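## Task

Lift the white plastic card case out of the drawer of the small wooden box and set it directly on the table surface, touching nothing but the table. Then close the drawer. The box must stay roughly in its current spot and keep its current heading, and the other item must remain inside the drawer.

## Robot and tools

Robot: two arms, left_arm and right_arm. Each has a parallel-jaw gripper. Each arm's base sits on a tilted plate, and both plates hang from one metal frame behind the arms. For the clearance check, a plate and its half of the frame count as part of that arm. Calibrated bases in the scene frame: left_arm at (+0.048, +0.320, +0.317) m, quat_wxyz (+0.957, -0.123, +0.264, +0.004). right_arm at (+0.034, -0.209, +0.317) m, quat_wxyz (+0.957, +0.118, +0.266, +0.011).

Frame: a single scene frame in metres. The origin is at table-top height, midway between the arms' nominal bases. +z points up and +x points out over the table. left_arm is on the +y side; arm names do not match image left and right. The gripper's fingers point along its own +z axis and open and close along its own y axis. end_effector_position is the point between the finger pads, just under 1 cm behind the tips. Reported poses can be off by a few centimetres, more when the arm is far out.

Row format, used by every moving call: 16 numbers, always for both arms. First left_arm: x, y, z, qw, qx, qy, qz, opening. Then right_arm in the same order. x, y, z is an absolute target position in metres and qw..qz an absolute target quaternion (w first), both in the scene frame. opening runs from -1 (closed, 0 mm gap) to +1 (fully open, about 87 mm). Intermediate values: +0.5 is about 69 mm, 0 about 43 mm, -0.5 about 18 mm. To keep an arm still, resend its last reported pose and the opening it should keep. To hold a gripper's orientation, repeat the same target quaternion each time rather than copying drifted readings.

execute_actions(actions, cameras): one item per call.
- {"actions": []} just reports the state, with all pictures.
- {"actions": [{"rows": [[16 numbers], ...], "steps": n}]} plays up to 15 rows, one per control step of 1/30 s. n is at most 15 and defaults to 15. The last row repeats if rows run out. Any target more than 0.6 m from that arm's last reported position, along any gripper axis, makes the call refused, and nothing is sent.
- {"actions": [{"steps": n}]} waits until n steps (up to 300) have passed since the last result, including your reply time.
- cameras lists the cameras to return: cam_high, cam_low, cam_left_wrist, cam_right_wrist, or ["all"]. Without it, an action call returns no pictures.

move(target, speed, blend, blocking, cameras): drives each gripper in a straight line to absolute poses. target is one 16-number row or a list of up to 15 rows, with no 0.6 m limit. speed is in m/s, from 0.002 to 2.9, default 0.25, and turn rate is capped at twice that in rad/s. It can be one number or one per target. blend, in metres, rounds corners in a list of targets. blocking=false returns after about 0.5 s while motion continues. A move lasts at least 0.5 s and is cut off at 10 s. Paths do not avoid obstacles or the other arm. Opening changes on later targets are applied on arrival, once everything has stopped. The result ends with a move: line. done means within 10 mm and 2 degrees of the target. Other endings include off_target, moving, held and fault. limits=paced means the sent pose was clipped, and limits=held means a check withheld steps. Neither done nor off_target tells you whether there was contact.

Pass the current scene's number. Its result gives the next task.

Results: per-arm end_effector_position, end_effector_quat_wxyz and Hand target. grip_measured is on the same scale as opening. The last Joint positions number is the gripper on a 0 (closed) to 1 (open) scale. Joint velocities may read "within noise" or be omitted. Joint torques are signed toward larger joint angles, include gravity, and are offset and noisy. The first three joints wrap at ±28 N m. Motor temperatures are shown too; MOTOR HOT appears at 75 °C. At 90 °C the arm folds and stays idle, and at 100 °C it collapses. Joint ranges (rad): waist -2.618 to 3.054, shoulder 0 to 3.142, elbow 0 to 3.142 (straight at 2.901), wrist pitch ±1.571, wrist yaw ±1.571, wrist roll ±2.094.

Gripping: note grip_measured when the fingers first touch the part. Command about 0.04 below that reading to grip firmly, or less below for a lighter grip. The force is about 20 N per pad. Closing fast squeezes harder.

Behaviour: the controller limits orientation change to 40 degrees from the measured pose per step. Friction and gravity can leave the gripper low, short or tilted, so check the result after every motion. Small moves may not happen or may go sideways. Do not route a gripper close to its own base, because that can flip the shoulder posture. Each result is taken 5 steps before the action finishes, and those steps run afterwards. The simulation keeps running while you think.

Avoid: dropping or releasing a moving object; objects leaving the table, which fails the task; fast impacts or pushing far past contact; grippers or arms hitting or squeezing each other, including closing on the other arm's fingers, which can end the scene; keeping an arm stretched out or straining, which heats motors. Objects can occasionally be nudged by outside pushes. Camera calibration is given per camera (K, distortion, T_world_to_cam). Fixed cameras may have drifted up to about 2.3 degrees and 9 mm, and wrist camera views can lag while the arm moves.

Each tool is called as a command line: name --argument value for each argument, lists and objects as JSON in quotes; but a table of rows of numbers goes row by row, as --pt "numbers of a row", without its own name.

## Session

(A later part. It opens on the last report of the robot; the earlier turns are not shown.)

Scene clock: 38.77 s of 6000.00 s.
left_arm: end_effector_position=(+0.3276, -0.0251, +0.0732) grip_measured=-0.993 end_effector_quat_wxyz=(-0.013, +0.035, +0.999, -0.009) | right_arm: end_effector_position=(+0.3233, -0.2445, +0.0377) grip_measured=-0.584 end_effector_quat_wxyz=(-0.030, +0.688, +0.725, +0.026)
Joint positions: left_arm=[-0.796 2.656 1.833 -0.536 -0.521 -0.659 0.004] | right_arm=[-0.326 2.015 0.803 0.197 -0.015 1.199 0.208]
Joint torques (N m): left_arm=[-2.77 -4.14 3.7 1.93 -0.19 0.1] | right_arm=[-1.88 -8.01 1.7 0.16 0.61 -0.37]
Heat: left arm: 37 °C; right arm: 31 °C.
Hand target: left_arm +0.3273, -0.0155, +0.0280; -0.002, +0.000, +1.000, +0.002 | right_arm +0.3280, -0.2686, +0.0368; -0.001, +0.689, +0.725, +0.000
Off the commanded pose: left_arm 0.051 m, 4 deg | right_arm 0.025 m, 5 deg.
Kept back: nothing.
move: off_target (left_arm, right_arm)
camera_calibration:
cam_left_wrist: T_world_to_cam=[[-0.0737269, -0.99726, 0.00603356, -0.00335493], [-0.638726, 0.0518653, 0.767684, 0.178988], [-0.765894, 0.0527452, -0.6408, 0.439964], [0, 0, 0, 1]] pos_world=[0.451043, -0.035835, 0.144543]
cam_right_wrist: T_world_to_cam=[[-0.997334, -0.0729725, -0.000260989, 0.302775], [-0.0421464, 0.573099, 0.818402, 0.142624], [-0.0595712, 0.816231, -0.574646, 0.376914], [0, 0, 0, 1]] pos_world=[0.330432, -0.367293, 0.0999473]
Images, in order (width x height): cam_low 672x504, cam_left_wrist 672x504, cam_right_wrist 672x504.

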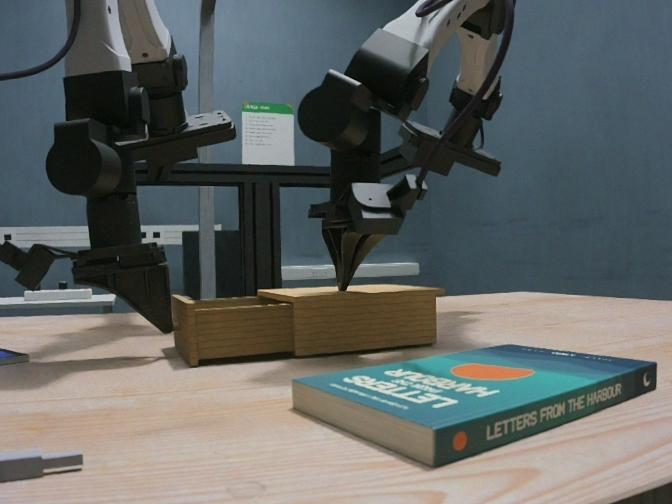

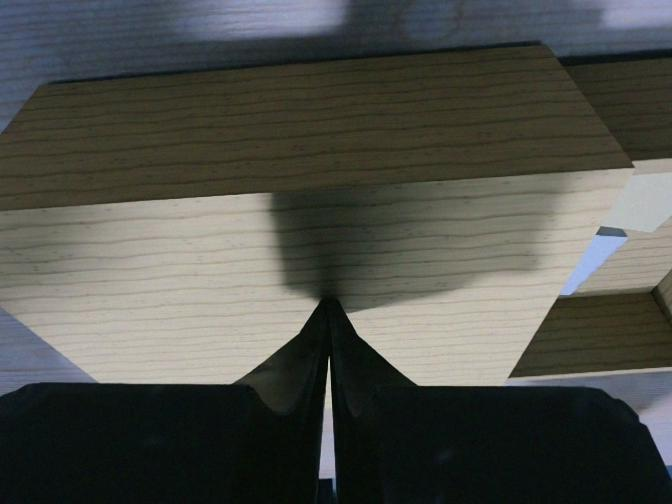

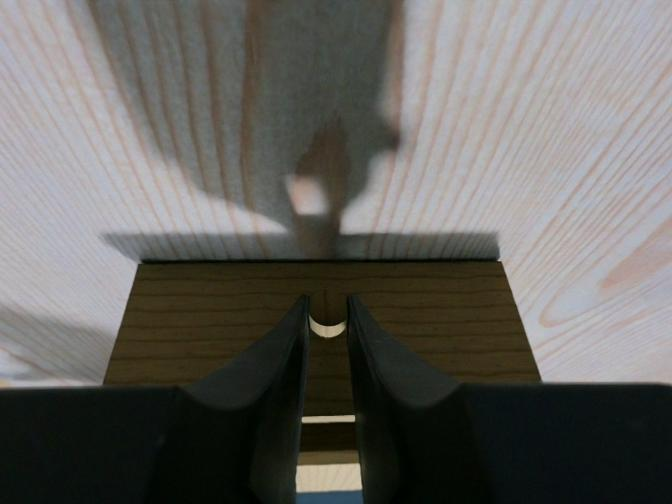

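move --pt "0.330 -0.02 0.05 0 0 1 0 -1 0.3255 -0.2475 0.0355 0 0.6884 0.7254 0 -0.66" --pt "0.330 -0.015 0.10 0 0 1 0 -1 0.3255 -0.2475 0.0355 0 0.6884 0.7254 0 -0.15" --speed 0.1 --cameras '["cam_right_wrist","cam_low"]'

Scene clock: 41.50 s of 6000.00 s.
left_arm: end_effector_position=(+0.3215, -0.0162, +0.0901) grip_measured=-0.993 end_effector_quat_wxyz=(-0.013, +0.005, +1.000, -0.002) | right_arm: end_effector_position=(+0.3229, -0.2452, +0.0353) grip_measured=-0.150 end_effector_quat_wxyz=(-0.012, +0.688, +0.726, +0.004)
Joint positions: left_arm=[-0.81 2.579 1.736 -0.532 -0.533 -0.74 0.003] | right_arm=[-0.296 2.015 0.789 0.224 0.058 1.223 0.425]
Joint torques (N m): left_arm=[-8.32 -12.74 3.23 0.39 -0.25 0.07] | right_arm=[1.43 -7.19 -0.18 0.32 0.24 -0.13]
Heat: left arm: 38 °C; right arm: 31 °C.
Hand target: left_arm +0.3299, -0.0151, +0.0998; +0.000, +0.000, +1.000, +0.000 | right_arm +0.3256, -0.2474, +0.0356; +0.000, +0.688, +0.725, +0.000
Off the commanded pose: left_arm 0.013 m, 2 deg | right_arm 0.003 m, 1 deg.
Kept back: nothing.
move: off_target (left_arm)
camera_calibration:
cam_right_wrist: T_world_to_cam=[[-0.997248, -0.0736466, 0.00847063, 0.301906], [-0.0391314, 0.620008, 0.783619, 0.156686], [-0.0629627, 0.781131, -0.621184, 0.370302], [0, 0, 0, 1]] pos_world=[0.330522, -0.364167, 0.104686]
Images, in order (width x height): cam_low 672x504, cam_right_wrist 672x504.

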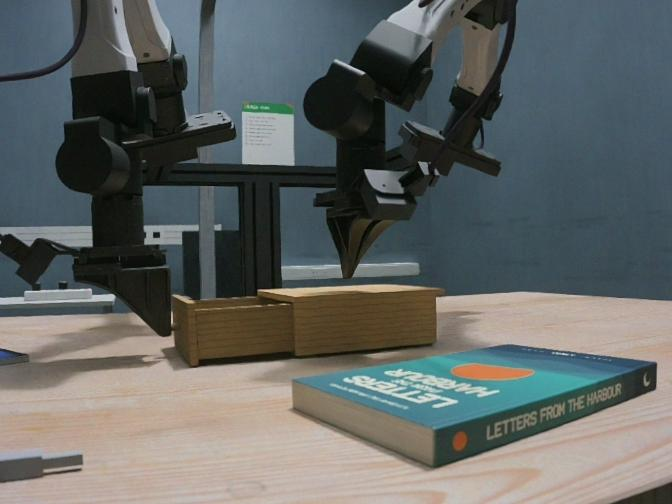

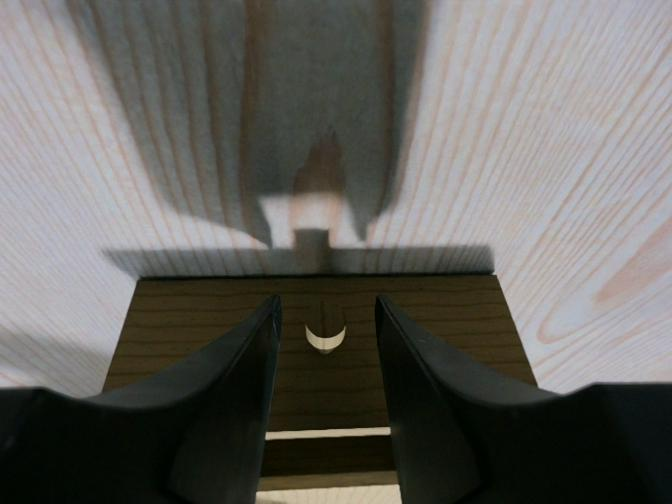

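move --pt "0.330 0.03 0.15 0 0 1 0 -1 0.3255 -0.246 0.11 0 0.6884 0.7254 0 -0.15" --pt "0.330 0.215 0.15 0 0 0.9397 -0.342 -1 0.318 -0.225 0.155 0 0.6884 0.7254 0 -0.15" --speed 0.2 --cameras '["all"]'

Scene clock: 44.60 s of 6000.00 s.
left_arm: end_effector_position=(+0.3218, +0.2139, +0.1457) grip_measured=-0.993 end_effector_quat_wxyz=(-0.012, -0.004, +0.942, -0.336) | right_arm: end_effector_position=(+0.3141, -0.2228, +0.1484) grip_measured=-0.150 end_effector_quat_wxyz=(-0.013, +0.686, +0.727, +0.001)
Joint positions: left_arm=[-0.035 1.784 0.782 -0.081 0.431 0.04 0.003] | right_arm=[-0.179 1.491 0.617 -0.142 0.124 1.318 0.425]
Joint torques (N m): left_arm=[-1.66 -8.85 3.03 0.4 0.53 0.32] | right_arm=[1.74 -8.39 2.35 0.01 0.23 -0.07]
Heat: left arm: 40 °C; right arm: 32 °C.
Hand target: left_arm +0.3300, +0.2150, +0.1499; +0.000, +0.000, +0.940, -0.342 | right_arm +0.3181, -0.2249, +0.1547; +0.000, +0.688, +0.725, +0.000
Off the commanded pose: left_arm 0.009 m, 2 deg | right_arm 0.008 m, 2 deg.
Kept back: nothing.
move: done
camera_calibration:
cam_left_wrist: T_world_to_cam=[[0.0123302, -0.78232, 0.622755, 0.0706813], [-0.645709, 0.469306, 0.602339, 0.0443516], [-0.763484, -0.409545, -0.499364, 0.54686], [0, 0, 0, 1]] pos_world=[0.445286, 0.258445, 0.20235]
cam_right_wrist: T_world_to_cam=[[-0.996832, -0.0781349, 0.0148476, 0.291755], [-0.0370911, 0.62185, 0.782257, 0.0538021], [-0.0703546, 0.779229, -0.622778, 0.424528], [0, 0, 0, 1]] pos_world=[0.322694, -0.341465, 0.217968]

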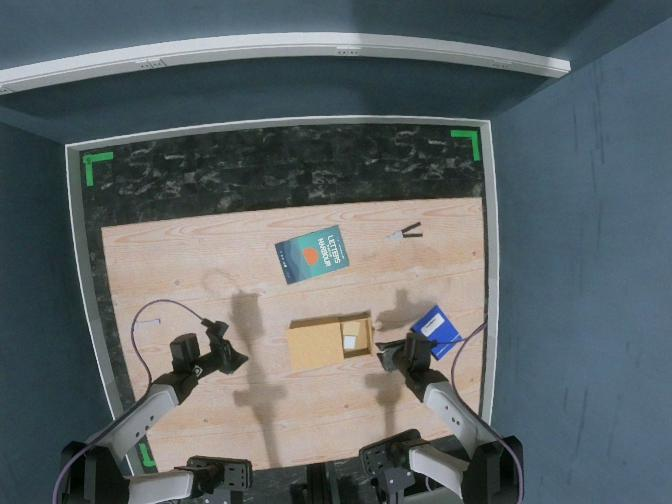

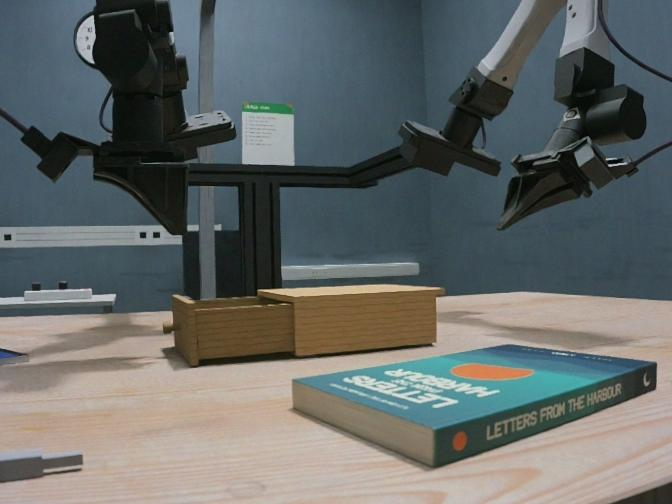

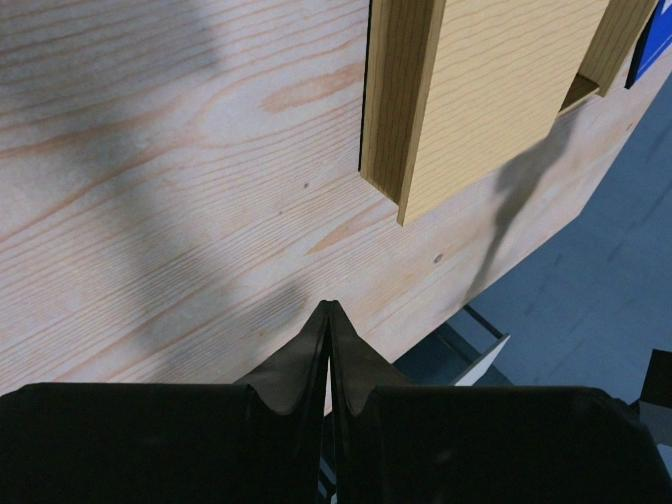

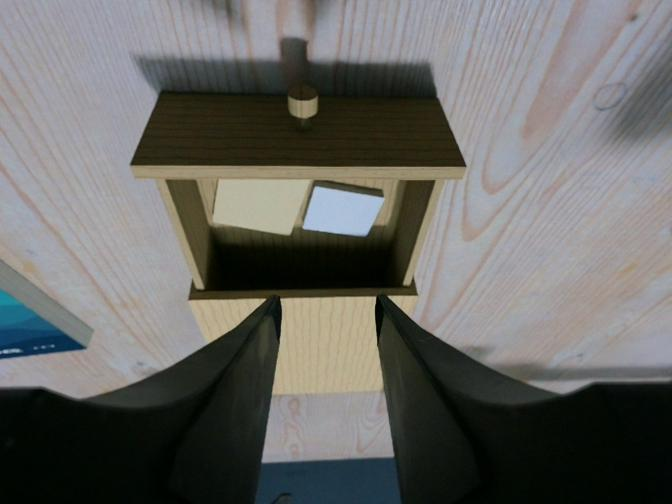

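zoom_image --camera "cam_right_wrist" --region '[120, 70, 480, 310]'

zoom_image --camera "cam_high" --region '[270, 290, 400, 385]'

Scaled by 1.400 from the camera's 672x504 image, which has a finer 960x720 frame.

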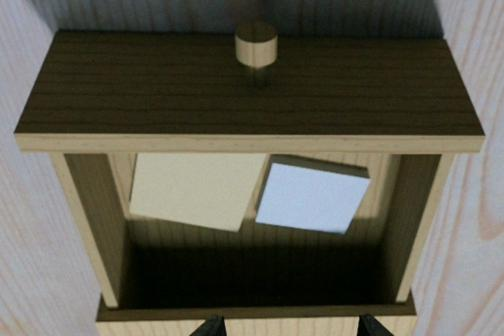

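Scaled by 3.877 from the camera's 672x504 image, which has a finer 960x720 frame.

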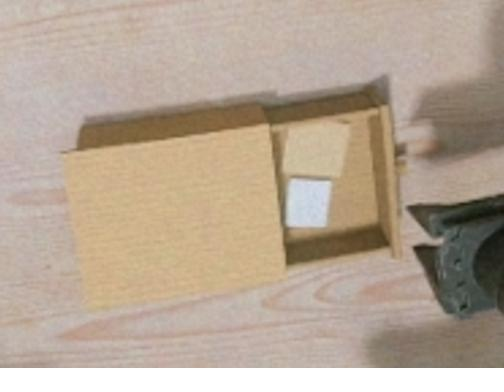

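move --pt "0.33 0.215 0.15 0 0 0.9397 -0.342 -1 0.306 -0.140 0.125 -0.0316 0.6877 0.7247 0.03 -1" --pt "0.33 0.215 0.15 0 0 0.9397 -0.342 -1 0.304 -0.124 0.085 -0.0316 0.6877 0.7247 0.03 -1" --speed '[0.15, 0.1]' --cameras '["cam_right_wrist","cam_high","cam_low"]'

Scene clock: 54.37 s of 6000.00 s.
left_arm: end_effector_position=(+0.3215, +0.2136, +0.1460) grip_measured=-0.993 end_effector_quat_wxyz=(-0.012, -0.003, +0.941, -0.337) | right_arm: end_effector_position=(+0.3017, -0.1255, +0.0885) grip_measured=-0.973 end_effector_quat_wxyz=(-0.040, +0.687, +0.725, +0.032)
Joint positions: left_arm=[-0.035 1.784 0.782 -0.082 0.433 0.042 0.003] | right_arm=[0.084 1.872 0.608 0.21 0.176 1.551 0.013]
Joint torques (N m): left_arm=[-1.65 -8.87 3.03 0.45 0.52 0.32] | right_arm=[3.56 -4.48 1.22 0.27 0.2 -0.03]
Heat: left arm: 40 °C; right arm: 32 °C.
Hand target: left_arm +0.3301, +0.2150, +0.1500; +0.000, +0.000, +0.940, -0.342 | right_arm +0.3039, -0.1241, +0.0851; -0.032, +0.688, +0.725, +0.030
Off the commanded pose: left_arm 0.010 m, 2 deg | right_arm 0.004 m, 1 deg.
Kept back: nothing.
move: done
camera_calibration:
cam_right_wrist: T_world_to_cam=[[-0.997221, -0.0743502, 0.00470899, 0.289306], [-0.0375245, 0.555891, 0.830408, 0.0273334], [-0.0643586, 0.827923, -0.557136, 0.309067], [0, 0, 0, 1]] pos_world=[0.309419, -0.249568, 0.148132]
Images, in order (width x height): cam_high 672x504, cam_low 672x504, cam_right_wrist 672x504.

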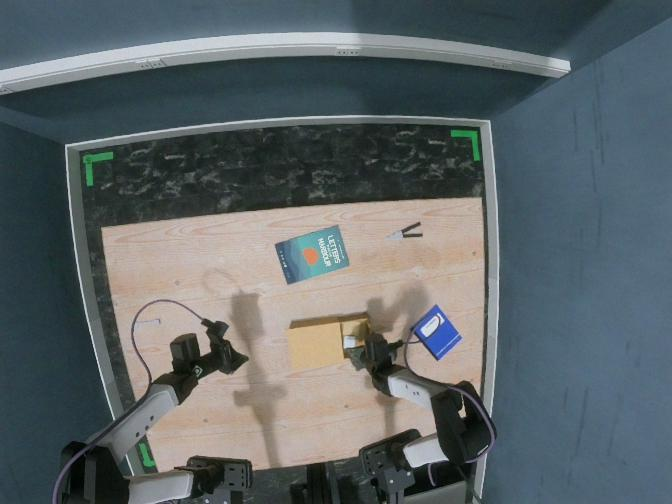

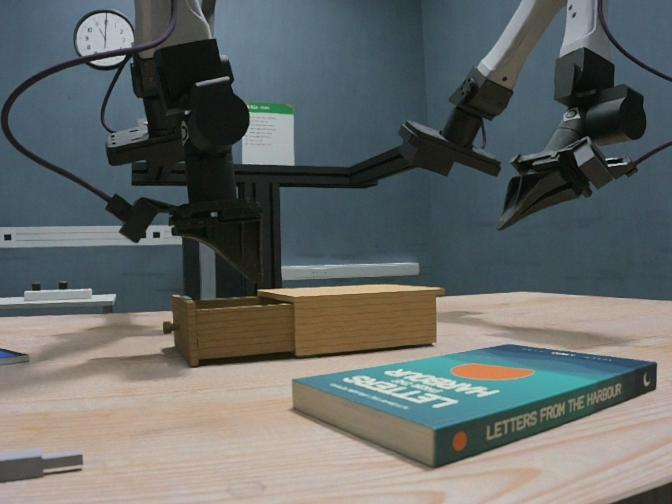

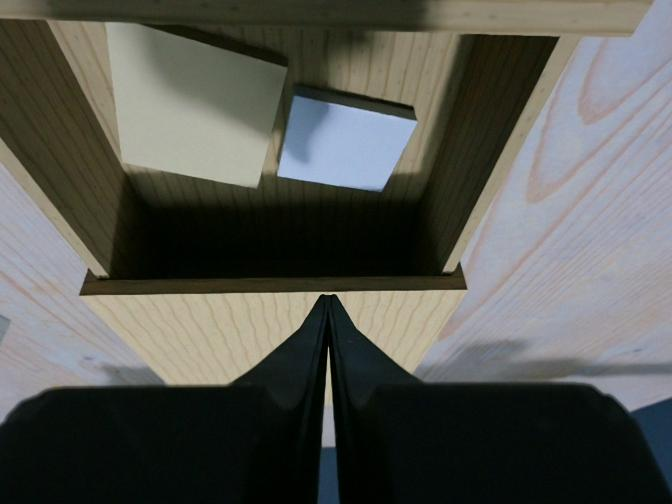

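move --pt "0.33 0.215 0.15 0 0 0.9397 -0.342 -1 0.304 -0.140 0.080 0.0506 0.6867 0.7236 -0.048 -1" --pt "0.33 0.215 0.15 0 0 0.9397 -0.342 -1 0.304 -0.141 0.030 0.0506 0.6867 0.7236 -0.048 -1" --speed '[0.1, 0.06]' --cameras '["cam_right_wrist","cam_high","cam_low"]'

Scene clock: 61.50 s of 6000.00 s.
left_arm: end_effector_position=(+0.3214, +0.2136, +0.1460) grip_measured=-0.993 end_effector_quat_wxyz=(-0.012, -0.003, +0.941, -0.337) | right_arm: end_effector_position=(+0.3035, -0.1383, +0.0343) grip_measured=-0.973 end_effector_quat_wxyz=(+0.047, +0.687, +0.723, -0.047)
Joint positions: left_arm=[-0.035 1.784 0.782 -0.083 0.433 0.042 0.003] | right_arm=[0.135 2.121 0.708 0.349 0.436 1.6 0.013]
Joint torques (N m): left_arm=[-1.72 -8.84 3.02 0.41 0.5 0.31] | right_arm=[2.19 -4.93 0.23 0.29 0.15 -0.2]
Heat: left arm: 40 °C; right arm: 32 °C.
Hand target: left_arm +0.3300, +0.2150, +0.1500; +0.000, +0.000, +0.940, -0.342 | right_arm +0.3039, -0.1410, +0.0302; +0.051, +0.687, +0.724, -0.048
Off the commanded pose: left_arm 0.010 m, 2 deg | right_arm 0.005 m, 0 deg.
Kept back: nothing.
move: done
camera_calibration:
cam_right_wrist: T_world_to_cam=[[-0.997422, -0.0716463, 0.00411644, 0.290892], [-0.0498743, 0.733283, 0.678092, 0.112982], [-0.0516013, 0.676138, -0.734966, 0.270847], [0, 0, 0, 1]] pos_world=[0.309753, -0.245136, 0.121253]
Images, in order (width x height): cam_high 672x504, cam_low 672x504, cam_right_wrist 672x504.

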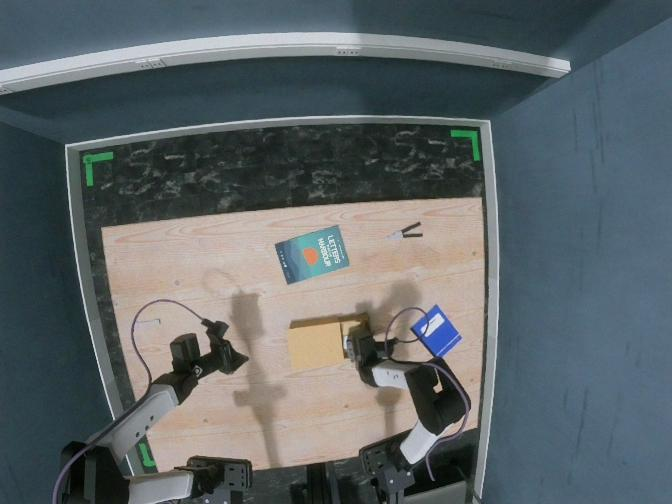

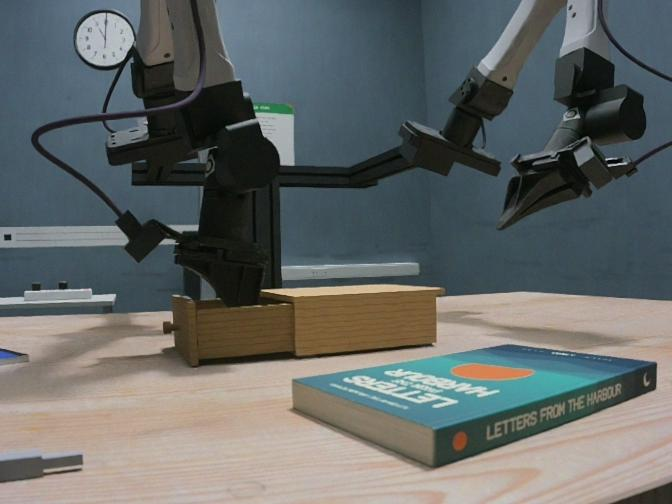

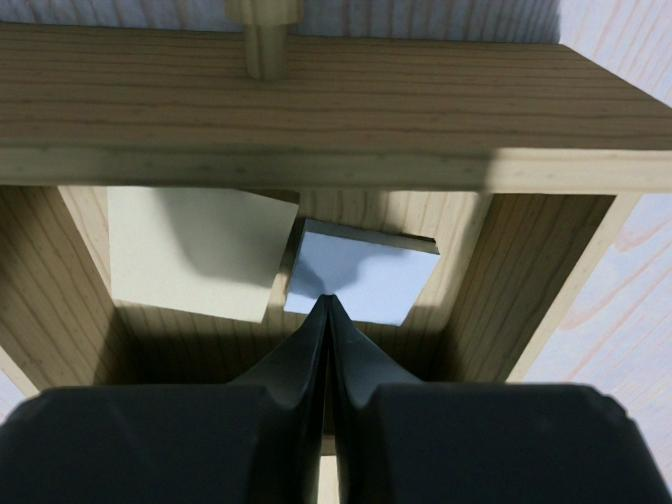

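move --target '[0.33,0.215,0.15,0,0,0.9397,-0.342,-1,0.303,-0.141,0.020,0.0506,0.6867,0.7236,-0.048,-1]' --speed 0.05 --cameras '["cam_right_wrist"]'

Scene clock: 62.60 s of 6000.00 s.
left_arm: end_effector_position=(+0.3214, +0.2136, +0.1460) grip_measured=-0.993 end_effector_quat_wxyz=(-0.012, -0.003, +0.941, -0.337) | right_arm: end_effector_position=(+0.3051, -0.1382, +0.0294) grip_measured=-0.973 end_effector_quat_wxyz=(+0.050, +0.686, +0.725, -0.045)
Joint positions: left_arm=[-0.035 1.784 0.782 -0.083 0.433 0.042 0.003] | right_arm=[0.131 2.142 0.719 0.37 0.435 1.589 0.013]
Joint torques (N m): left_arm=[-1.69 -8.81 3.06 0.43 0.5 0.31] | right_arm=[1.72 -3.3 0.8 0.36 0.14 -0.25]
Motor temperatures (°C): left_arm=[27 41 31 27 24 26 23] | right_arm=[25 31 26 27 27 27 27]
Heat: left arm: 41 °C; right arm: 31 °C.
Hand target: left_arm +0.3300, +0.2150, +0.1500; +0.000, +0.000, +0.940, -0.342 | right_arm +0.3029, -0.1411, +0.0205; +0.051, +0.687, +0.724, -0.048
Off the commanded pose: left_arm 0.010 m, 2 deg | right_arm 0.010 m, 0 deg.
Kept back: nothing.
move: done
camera_calibration:
cam_right_wrist: T_world_to_cam=[[-0.997136, -0.0756051, -0.00213953, 0.29199], [-0.0570761, 0.733597, 0.677183, 0.118578], [-0.049629, 0.675366, -0.735811, 0.266552], [0, 0, 0, 1]] pos_world=[0.31115, -0.244933, 0.116458]
Images, in order (width x height): cam_right_wrist 672x504.

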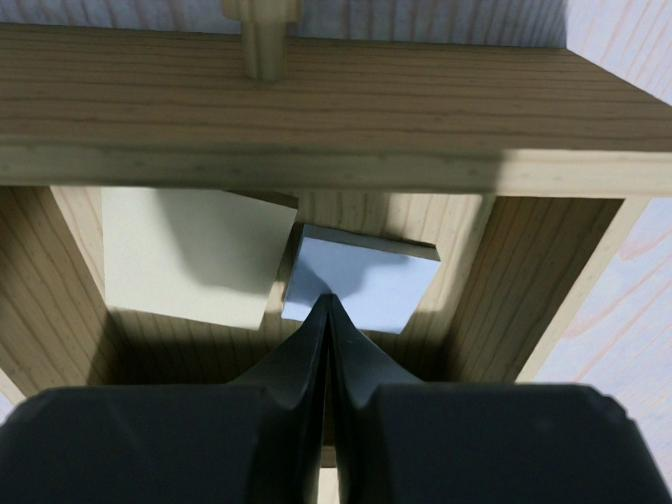

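move --pt "0.33 0.215 0.15 0 0 0.9397 -0.342 -1 0.298 -0.146 0.036 0.0947 0.6825 0.7192 -0.0899 -1" --pt "0.33 0.215 0.15 0 0 0.9397 -0.342 -1 0.294 -0.150 0.017 0.0947 0.6825 0.7192 -0.0899 -1" --pt "0.33 0.215 0.15 0 0 0.9397 -0.342 -1 0.2948 -0.166 0.016 0.0947 0.6825 0.7192 -0.0899 -1" --speed '[0.06, 0.05, 0.04]' --cameras '["cam_right_wrist"]'

Scene clock: 65.67 s of 6000.00 s.
left_arm: end_effector_position=(+0.3214, +0.2136, +0.1460) grip_measured=-0.993 end_effector_quat_wxyz=(-0.012, -0.003, +0.941, -0.337) | right_arm: end_effector_position=(+0.3000, -0.1470, +0.0282) grip_measured=-0.973 end_effector_quat_wxyz=(+0.084, +0.679, +0.726, -0.065)
Joint positions: left_arm=[-0.035 1.784 0.782 -0.083 0.433 0.042 0.003] | right_arm=[0.149 2.158 0.69 0.427 0.522 1.586 0.013]
Joint torques (N m): left_arm=[-1.74 -8.85 3.06 0.44 0.5 0.32] | right_arm=[-0.79 -3.34 0.64 0.31 0.43 -0.28]
Heat: left arm: 41 °C; right arm: 31 °C.
Hand target: left_arm +0.3300, +0.2150, +0.1500; +0.000, +0.000, +0.940, -0.342 | right_arm +0.2942, -0.1657, +0.0175; +0.094, +0.683, +0.719, -0.090
Off the commanded pose: left_arm 0.010 m, 2 deg | right_arm 0.023 m, 3 deg.
Kept back: nothing.
move: off_target (right_arm)
camera_calibration:
cam_right_wrist: T_world_to_cam=[[-0.995801, -0.089827, -0.0176287, 0.284275], [-0.0814846, 0.782067, 0.617844, 0.141654], [-0.0417122, 0.616686, -0.786103, 0.261781], [0, 0, 0, 1]] pos_world=[0.305544, -0.246684, 0.123278]
Images, in order (width x height): cam_right_wrist 672x504.

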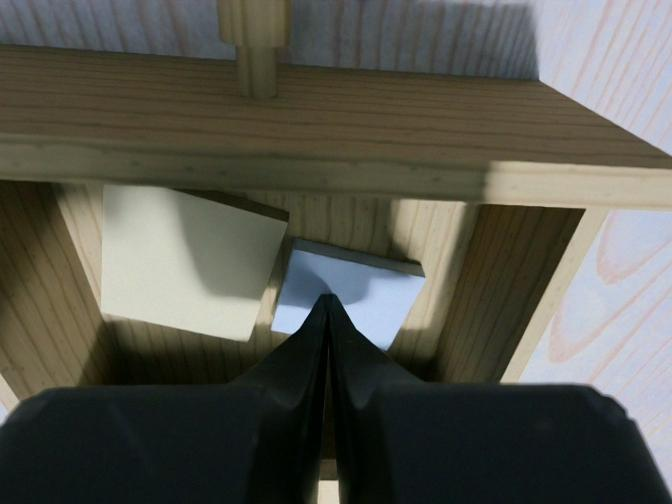

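move --target '[0.33,0.215,0.15,0,0,0.9397,-0.342,-1,0.2945,-0.180,0.021,0.0947,0.6825,0.7192,-0.0899,-1]' --speed 0.05 --cameras '["cam_right_wrist"]'

Scene clock: 66.63 s of 6000.00 s.
left_arm: end_effector_position=(+0.3214, +0.2136, +0.1460) grip_measured=-0.993 end_effector_quat_wxyz=(-0.012, -0.003, +0.941, -0.337) | right_arm: end_effector_position=(+0.2976, -0.1489, +0.0282) grip_measured=-0.973 end_effector_quat_wxyz=(+0.063, +0.681, +0.728, -0.045)
Joint positions: left_arm=[-0.035 1.784 0.782 -0.083 0.433 0.042 0.003] | right_arm=[0.107 2.147 0.668 0.455 0.443 1.548 0.013]
Joint torques (N m): left_arm=[-1.7 -8.81 3.03 0.43 0.51 0.31] | right_arm=[-1.05 -5.22 -0.44 0.18 1.01 -0.32]
Heat: left arm: 41 °C; right arm: 31 °C.
Hand target: left_arm +0.3300, +0.2150, +0.1500; +0.000, +0.000, +0.940, -0.342 | right_arm +0.2935, -0.1789, +0.0225; +0.093, +0.682, +0.719, -0.090
Off the commanded pose: left_arm 0.010 m, 2 deg | right_arm 0.032 m, 6 deg.
Kept back: nothing.
move: off_target (right_arm)
camera_calibration:
cam_right_wrist: T_world_to_cam=[[-0.995904, -0.0885211, -0.0184112, 0.281973], [-0.0784774, 0.74517, 0.66224, 0.135313], [-0.0449027, 0.660973, -0.749065, 0.26943], [0, 0, 0, 1]] pos_world=[0.303535, -0.253957, 0.117403]
Images, in order (width x height): cam_right_wrist 672x504.

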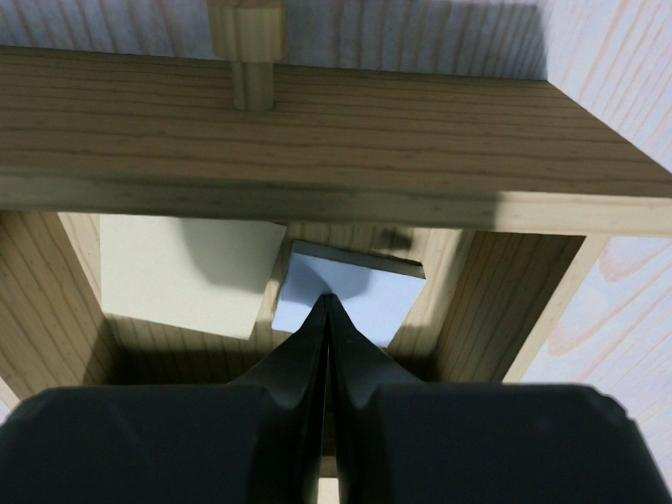

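execute_actions --actions '[]' --cameras '["cam_low","cam_high"]'

zoom_image --camera "cam_low" --region '[150, 200, 330, 375]'

zoom_image --camera "cam_high" --region '[280, 290, 410, 385]'

Scene clock: 67.43 s of 6000.00 s.
left_arm: end_effector_position=(+0.3214, +0.2136, +0.1460) grip_measured=-0.993 end_effector_quat_wxyz=(-0.012, -0.003, +0.941, -0.337) | right_arm: end_effector_position=(+0.2977, -0.1489, +0.0282) grip_measured=-0.973 end_effector_quat_wxyz=(+0.063, +0.681, +0.729, -0.045)
Joint positions: left_arm=[-0.035 1.784 0.782 -0.083 0.433 0.042 0.003] | right_arm=[0.107 2.147 0.668 0.456 0.441 1.545 0.013]
Joint velocities: within noise
Joint torques (N m): left_arm=[-1.73 -8.83 3.06 0.42 0.51 0.32] | right_arm=[-1.05 -5.3 -0.38 0.19 1.01 -0.3]
Motor temperatures (°C): left_arm=[27 41 31 26 24 26 23] | right_arm=[25 31 26 27 27 27 27]
Heat: left arm: 41 °C; right arm: 31 °C.
Hand target: left_arm +0.3300, +0.2150, +0.1500; +0.000, +0.000, +0.940, -0.342 | right_arm +0.2937, -0.1789, +0.0225; +0.093, +0.682, +0.719, -0.090
Off the commanded pose: left_arm 0.010 m, 2 deg | right_arm 0.032 m, 6 deg.
Steps of this call (1-24: nothing new was sent). Readings (end_effector_position of left_arm | right_arm):
1: (+0.3214, +0.2136, +0.1460) | (+0.2976, -0.1490, +0.0282)
2: (+0.3214, +0.2136, +0.1460) | (+0.2976, -0.1489, +0.0282)
4: (+0.3214, +0.2136, +0.1460) | (+0.2977, -0.1489, +0.0282)
8: (+0.3214, +0.2136, +0.1460) | (+0.2977, -0.1489, +0.0282)
24: the state above
Images, in order (width x height): cam_high 672x504, cam_low 672x504.

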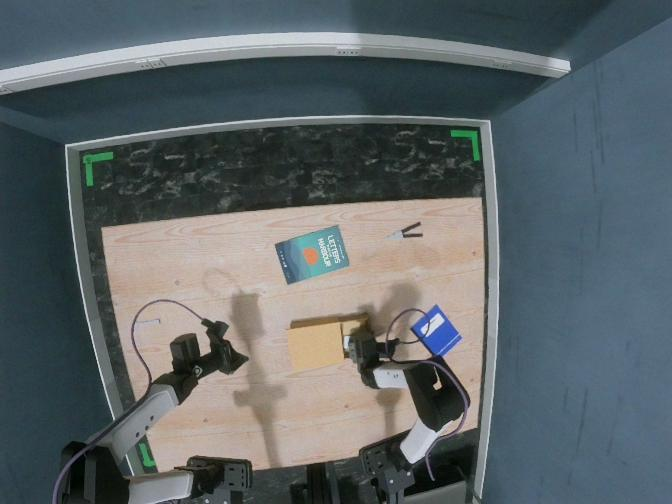

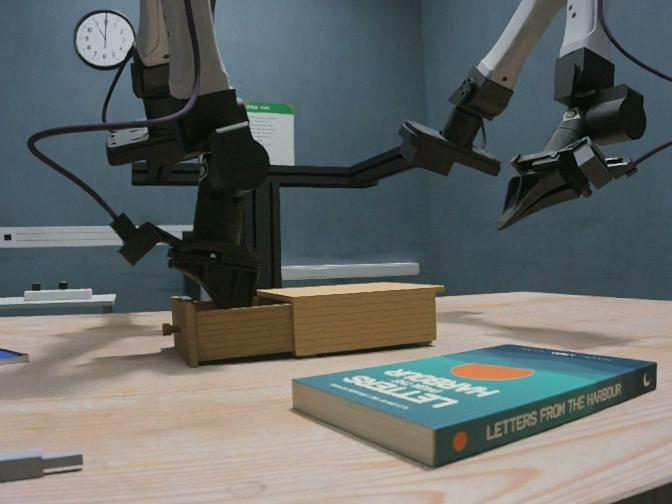

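Scaled by 2.800 from the camera's 672x504 image, which has a finer 960x720 frame.

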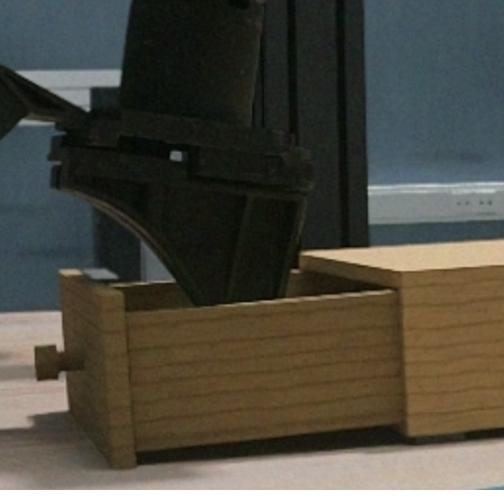

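Scaled by 3.877 from the camera's 672x504 image, which has a finer 960x720 frame.

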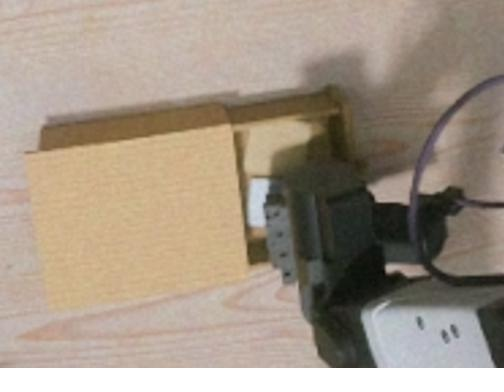

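move --pt "0.33 0.215 0.15 0 0 0.9397 -0.342 -1 0.298 -0.150 0.032 0.063 0.681 0.728 -0.045 -1" --pt "0.33 0.215 0.15 0 0 0.9397 -0.342 -1 0.299 -0.148 0.060 0.03 0.6875 0.7247 -0.03 -1" --pt "0.33 0.215 0.15 0 0 0.9397 -0.342 -1 0.301 -0.119 0.082 -0.0506 0.6867 0.7236 0.048 -1" --pt "0.33 0.215 0.15 0 0 0.9397 -0.342 -1 0.301 -0.119 0.055 -0.0506 0.6867 0.7236 0.048 -1" --speed '[0.06, 0.12, 0.12, 0.08]' --cameras '["cam_right_wrist","cam_low"]'

Scene clock: 74.00 s of 6000.00 s.
left_arm: end_effector_position=(+0.3214, +0.2135, +0.1460) grip_measured=-0.993 end_effector_quat_wxyz=(-0.012, -0.003, +0.941, -0.337) | right_arm: end_effector_position=(+0.2994, -0.1175, +0.0588) grip_measured=-0.973 end_effector_quat_wxyz=(-0.053, +0.687, +0.723, +0.045)
Joint positions: left_arm=[-0.035 1.784 0.782 -0.083 0.434 0.042 0.003] | right_arm=[0.058 2.027 0.654 0.323 0.125 1.531 0.013]
Joint torques (N m): left_arm=[-1.74 -8.85 3.03 0.43 0.51 0.31] | right_arm=[1.69 -4.86 0.46 0.23 -0.08 -0.27]
Heat: left arm: 41 °C; right arm: 31 °C.
Hand target: left_arm +0.3301, +0.2150, +0.1500; +0.000, +0.000, +0.940, -0.342 | right_arm +0.3011, -0.1191, +0.0551; -0.050, +0.687, +0.724, +0.048
Off the commanded pose: left_arm 0.010 m, 2 deg | right_arm 0.004 m, 0 deg.
Kept back: nothing.
move: done
camera_calibration:
cam_right_wrist: T_world_to_cam=[[-0.997473, -0.0709533, 0.00355014, 0.28826], [-0.0342354, 0.523872, 0.851109, 0.0414154], [-0.0622488, 0.848837, -0.524977, 0.285674], [0, 0, 0, 1]] pos_world=[0.306733, -0.243734, 0.1137]
Images, in order (width x height): cam_low 672x504, cam_right_wrist 672x504.

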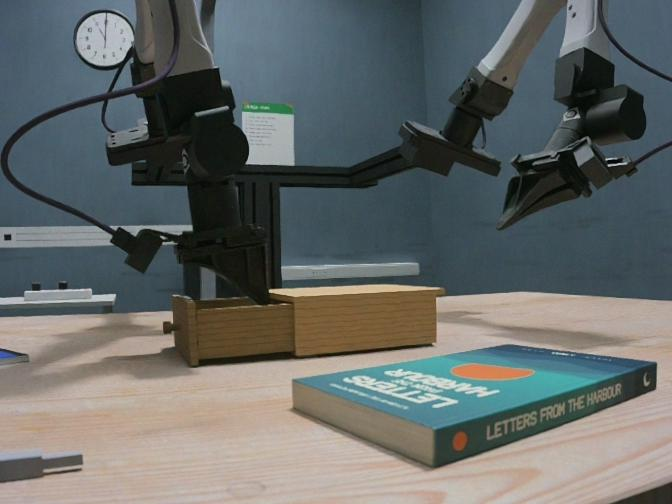

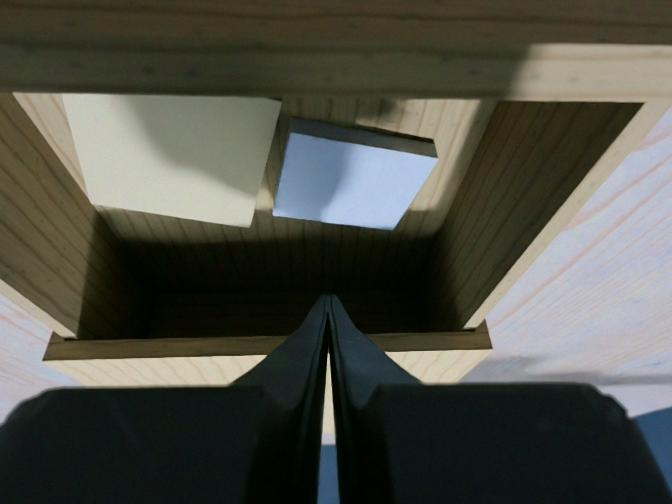

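move --pt "0.33 0.215 0.15 0 0 0.9397 -0.342 -1 0.301 -0.114 0.045 -0.0506 0.6867 0.7236 0.048 -1" --pt "0.33 0.215 0.15 0 0 0.9397 -0.342 -1 0.301 -0.114 0.021 -0.0506 0.6867 0.7236 0.048 -1" --speed '[0.08, 0.06]' --cameras '["cam_right_wrist"]'

Scene clock: 75.63 s of 6000.00 s.
left_arm: end_effector_position=(+0.3214, +0.2135, +0.1460) grip_measured=-0.993 end_effector_quat_wxyz=(-0.012, -0.003, +0.941, -0.337) | right_arm: end_effector_position=(+0.3003, -0.1121, +0.0251) grip_measured=-0.973 end_effector_quat_wxyz=(-0.053, +0.687, +0.723, +0.046)
Joint positions: left_arm=[-0.035 1.784 0.782 -0.083 0.434 0.042 0.003] | right_arm=[0.045 2.186 0.735 0.403 0.118 1.52 0.013]
Joint torques (N m): left_arm=[-1.74 -8.87 3.06 0.43 0.5 0.31] | right_arm=[1.85 -5.14 -0.17 0.29 -0.08 -0.26]
Heat: left arm: 41 °C; right arm: 31 °C.
Hand target: left_arm +0.3301, +0.2150, +0.1500; +0.000, +0.000, +0.940, -0.342 | right_arm +0.3010, -0.1140, +0.0211; -0.051, +0.687, +0.724, +0.048
Off the commanded pose: left_arm 0.010 m, 2 deg | right_arm 0.005 m, 0 deg.
Kept back: nothing.
move: done
camera_calibration:
cam_right_wrist: T_world_to_cam=[[-0.997467, -0.0710904, 0.00253533, 0.289701], [-0.0351389, 0.523396, 0.851365, 0.0675777], [-0.0618509, 0.849119, -0.524568, 0.263401], [0, 0, 0, 1]] pos_world=[0.307633, -0.238434, 0.0799038]
Images, in order (width x height): cam_right_wrist 672x504.

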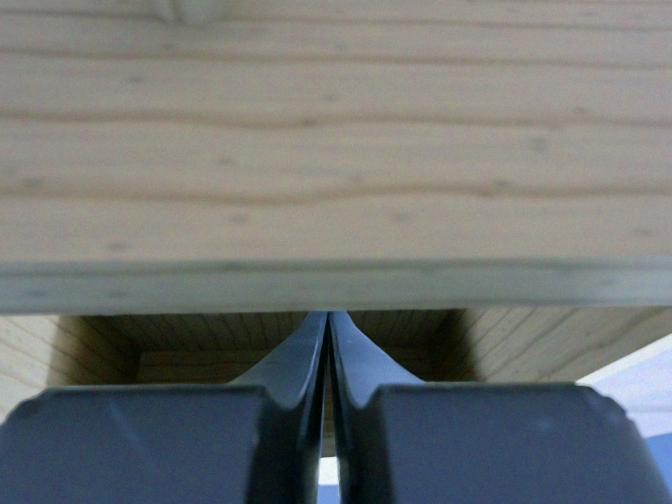

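move --pt "0.33 0.215 0.15 0 0 0.9397 -0.342 -1 0.3015 -0.126 0.0215 -0.0253 0.6877 0.7247 0.024 -1" --pt "0.33 0.215 0.15 0 0 0.9397 -0.342 -1 0.302 -0.1415 0.022 0 0.6884 0.7254 0 -1" --speed 0.06 --cameras '["cam_right_wrist","cam_low"]'

Scene clock: 77.43 s of 6000.00 s.
left_arm: end_effector_position=(+0.3214, +0.2135, +0.1460) grip_measured=-0.993 end_effector_quat_wxyz=(-0.012, -0.003, +0.941, -0.337) | right_arm: end_effector_position=(+0.2974, -0.1224, +0.0220) grip_measured=-0.973 end_effector_quat_wxyz=(-0.033, +0.688, +0.725, +0.024)
Joint positions: left_arm=[-0.035 1.784 0.782 -0.083 0.434 0.042 0.003] | right_arm=[0.045 2.186 0.723 0.414 0.178 1.519 0.013]
Joint torques (N m): left_arm=[-1.77 -8.87 3.03 0.43 0.5 0.32] | right_arm=[1.46 -8.25 -1.69 0.12 0.76 -0.29]
Heat: left arm: 42 °C; right arm: 31 °C.
Hand target: left_arm +0.3301, +0.2150, +0.1500; +0.000, +0.000, +0.940, -0.342 | right_arm +0.3018, -0.1412, +0.0222; -0.001, +0.689, +0.725, +0.000
Off the commanded pose: left_arm 0.010 m, 2 deg | right_arm 0.020 m, 5 deg.
Kept back: nothing.
move: off_target (right_arm)
camera_calibration:
cam_right_wrist: T_world_to_cam=[[-0.997323, -0.0728084, 0.00669755, 0.285792], [-0.0363284, 0.572943, 0.81879, 0.0825871], [-0.0634521, 0.816355, -0.574054, 0.267877], [0, 0, 0, 1]] pos_world=[0.305024, -0.245192, 0.0842403]
Images, in order (width x height): cam_low 672x504, cam_right_wrist 672x504.

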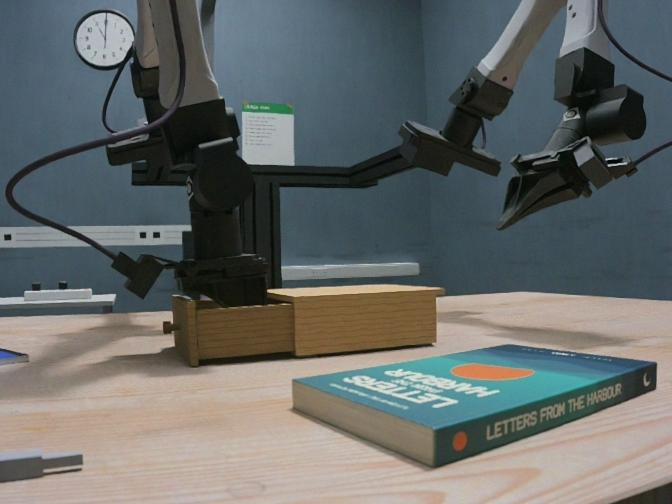

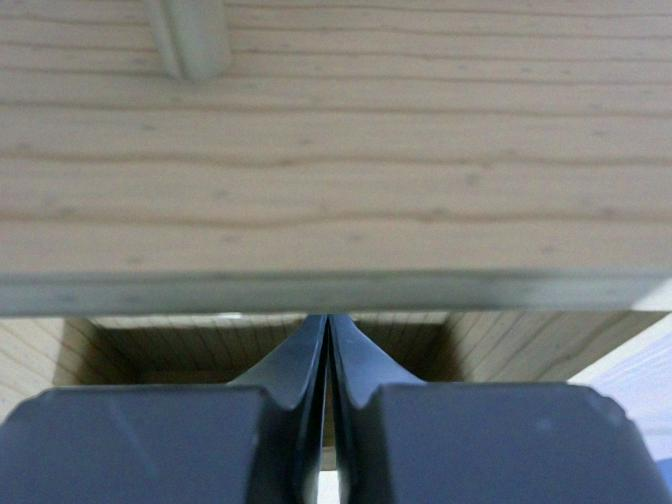

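zoom_image --camera "cam_low" --region '[150, 220, 310, 375]'

Scaled by 3.150 from the camera's 672x504 image, which has a finer 960x720 frame.

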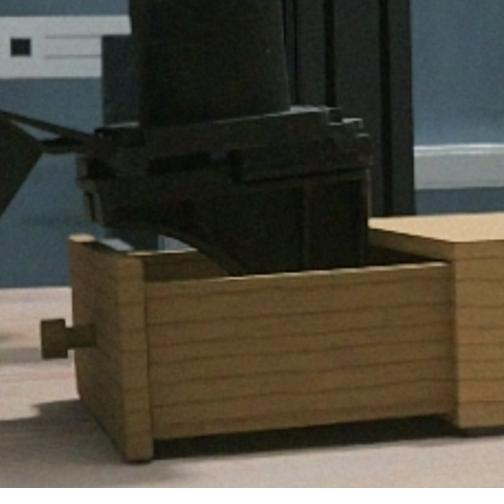

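move --target '[0.33,0.215,0.15,0,0,0.9397,-0.342,-1,0.304,-0.158,0.023,0.0127,0.6883,0.7253,-0.012,-1]' --speed 0.06 --cameras '["cam_right_wrist","cam_low"]'

Scene clock: 82.70 s of 6000.00 s.
left_arm: end_effector_position=(+0.3214, +0.2135, +0.1460) grip_measured=-0.993 end_effector_quat_wxyz=(-0.012, -0.003, +0.941, -0.337) | right_arm: end_effector_position=(+0.2960, -0.1385, +0.0217) grip_measured=-0.973 end_effector_quat_wxyz=(-0.019, +0.686, +0.727, +0.008)
Joint positions: left_arm=[-0.035 1.784 0.782 -0.083 0.434 0.042 0.003] | right_arm=[0.018 2.168 0.71 0.414 0.206 1.488 0.013]
Joint torques (N m): left_arm=[-1.72 -8.87 3.08 0.44 0.5 0.32] | right_arm=[0.85 -8.43 -1.13 0.06 0.65 -0.28]
Heat: left arm: 42 °C; right arm: 32 °C.
Hand target: left_arm +0.3301, +0.2150, +0.1500; +0.000, +0.000, +0.940, -0.342 | right_arm +0.3037, -0.1577, +0.0231; +0.012, +0.689, +0.725, -0.012
Off the commanded pose: left_arm 0.010 m, 2 deg | right_arm 0.021 m, 4 deg.
Kept back: nothing.
move: off_target (right_arm)
camera_calibration:
cam_right_wrist: T_world_to_cam=[[-0.996776, -0.0795043, 0.0107935, 0.282094], [-0.0397991, 0.606756, 0.793891, 0.0982926], [-0.0696667, 0.790902, -0.607964, 0.279839], [0, 0, 0, 1]] pos_world=[0.304592, -0.258538, 0.089054]
Images, in order (width x height): cam_low 672x504, cam_right_wrist 672x504.

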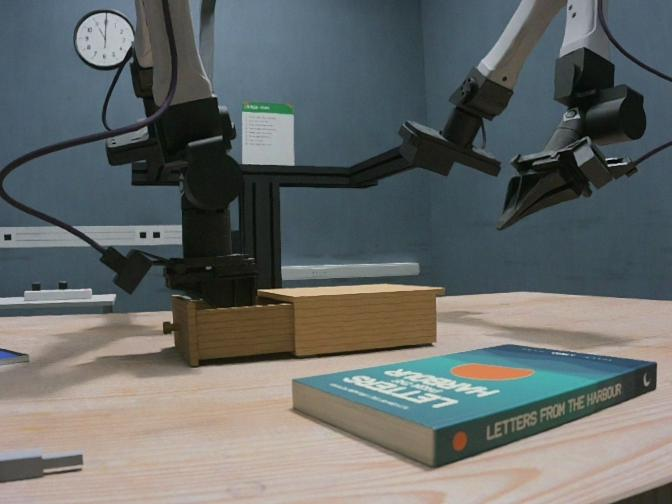

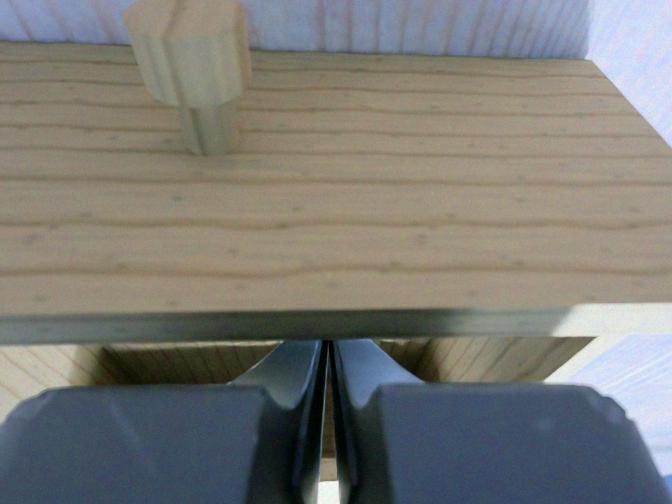

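move --pt "0.33 0.215 0.15 0 0 0.9397 -0.342 -1 0.298 -0.142 0.030 -0.015 0.688 0.7253 0.01 -1" --pt "0.33 0.215 0.15 0 0 0.9397 -0.342 -1 0.299 -0.143 0.090 0 0.6884 0.7254 0 -1" --pt "0.33 0.215 0.15 0 0 0.9397 -0.342 -1 0.302 -0.166 0.125 0 -0.0262 0.9997 0 0.2" --speed '[0.1, 0.15, 0.6]' --cameras '["cam_right_wrist","cam_high","cam_low"]'

Scene clock: 86.83 s of 6000.00 s.
left_arm: end_effector_position=(+0.3214, +0.2135, +0.1460) grip_measured=-0.993 end_effector_quat_wxyz=(-0.012, -0.003, +0.941, -0.337) | right_arm: end_effector_position=(+0.2868, -0.1657, +0.1164) grip_measured=+0.200 end_effector_quat_wxyz=(-0.023, -0.025, +0.999, +0.001)
Joint positions: left_arm=[-0.035 1.784 0.782 -0.083 0.434 0.042 0.003] | right_arm=[0.181 1.782 0.731 -0.065 0.318 0.085 0.6]
Joint torques (N m): left_arm=[-1.77 -8.83 3.03 0.43 0.5 0.32] | right_arm=[3.97 -9.29 3.1 0.06 0.1 -0.21]
Heat: left arm: 42 °C; right arm: 32 °C.
Hand target: left_arm +0.3301, +0.2150, +0.1500; +0.000, +0.000, +0.940, -0.342 | right_arm +0.3017, -0.1659, +0.1246; +0.000, -0.026, +1.000, +0.000
Off the commanded pose: left_arm 0.010 m, 2 deg | right_arm 0.017 m, 3 deg.
Kept back: nothing.
move: off_target (right_arm); target 3's new opening was sent with right_arm's hand 0.017 m and 3 deg from that target
camera_calibration:
cam_right_wrist: T_world_to_cam=[[0.0703836, -0.997498, -0.00657941, -0.186513], [-0.6011, -0.0476756, 0.79775, 0.0913359], [-0.796068, -0.0521936, -0.602952, 0.42623], [0, 0, 0, 1]] pos_world=[0.407338, -0.159446, 0.182906]
Images, in order (width x height): cam_high 672x504, cam_low 672x504, cam_right_wrist 672x504.

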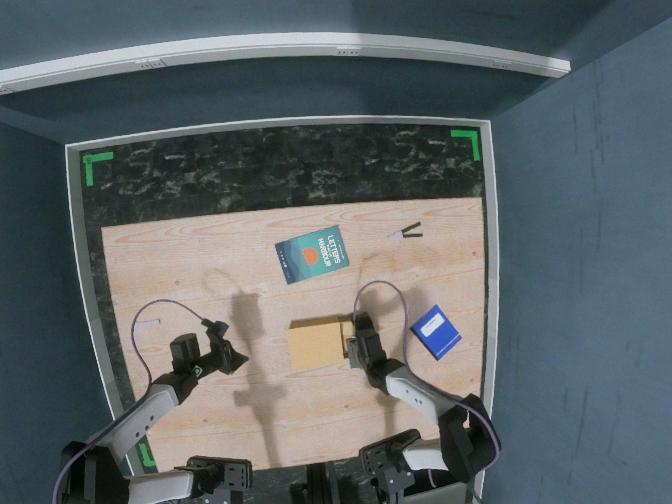

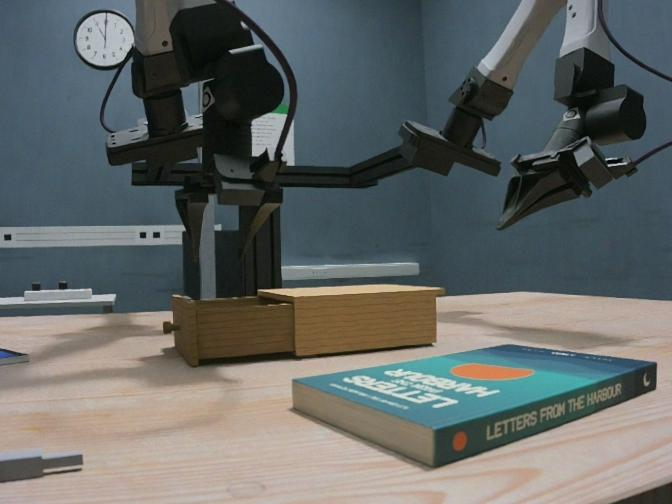

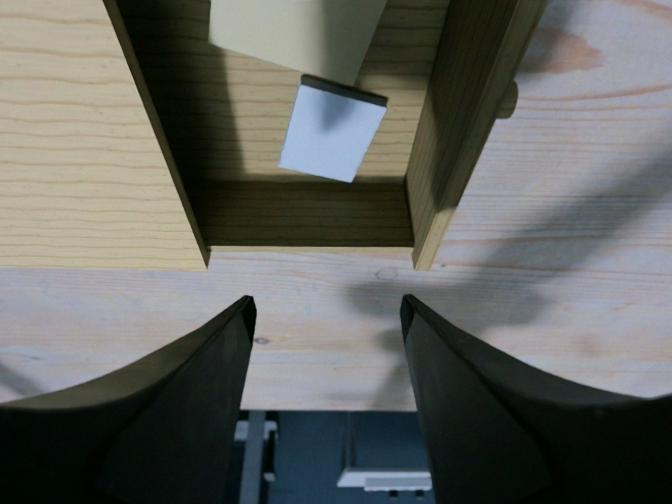

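zoom_image --camera "cam_right_wrist" --region '[180, 0, 580, 300]'

Scaled by 1.260 from the camera's 672x504 image, which has a finer 960x720 frame.

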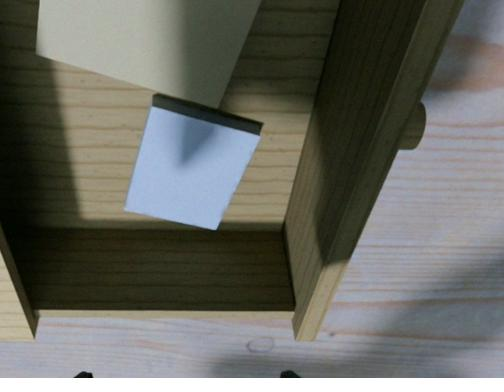

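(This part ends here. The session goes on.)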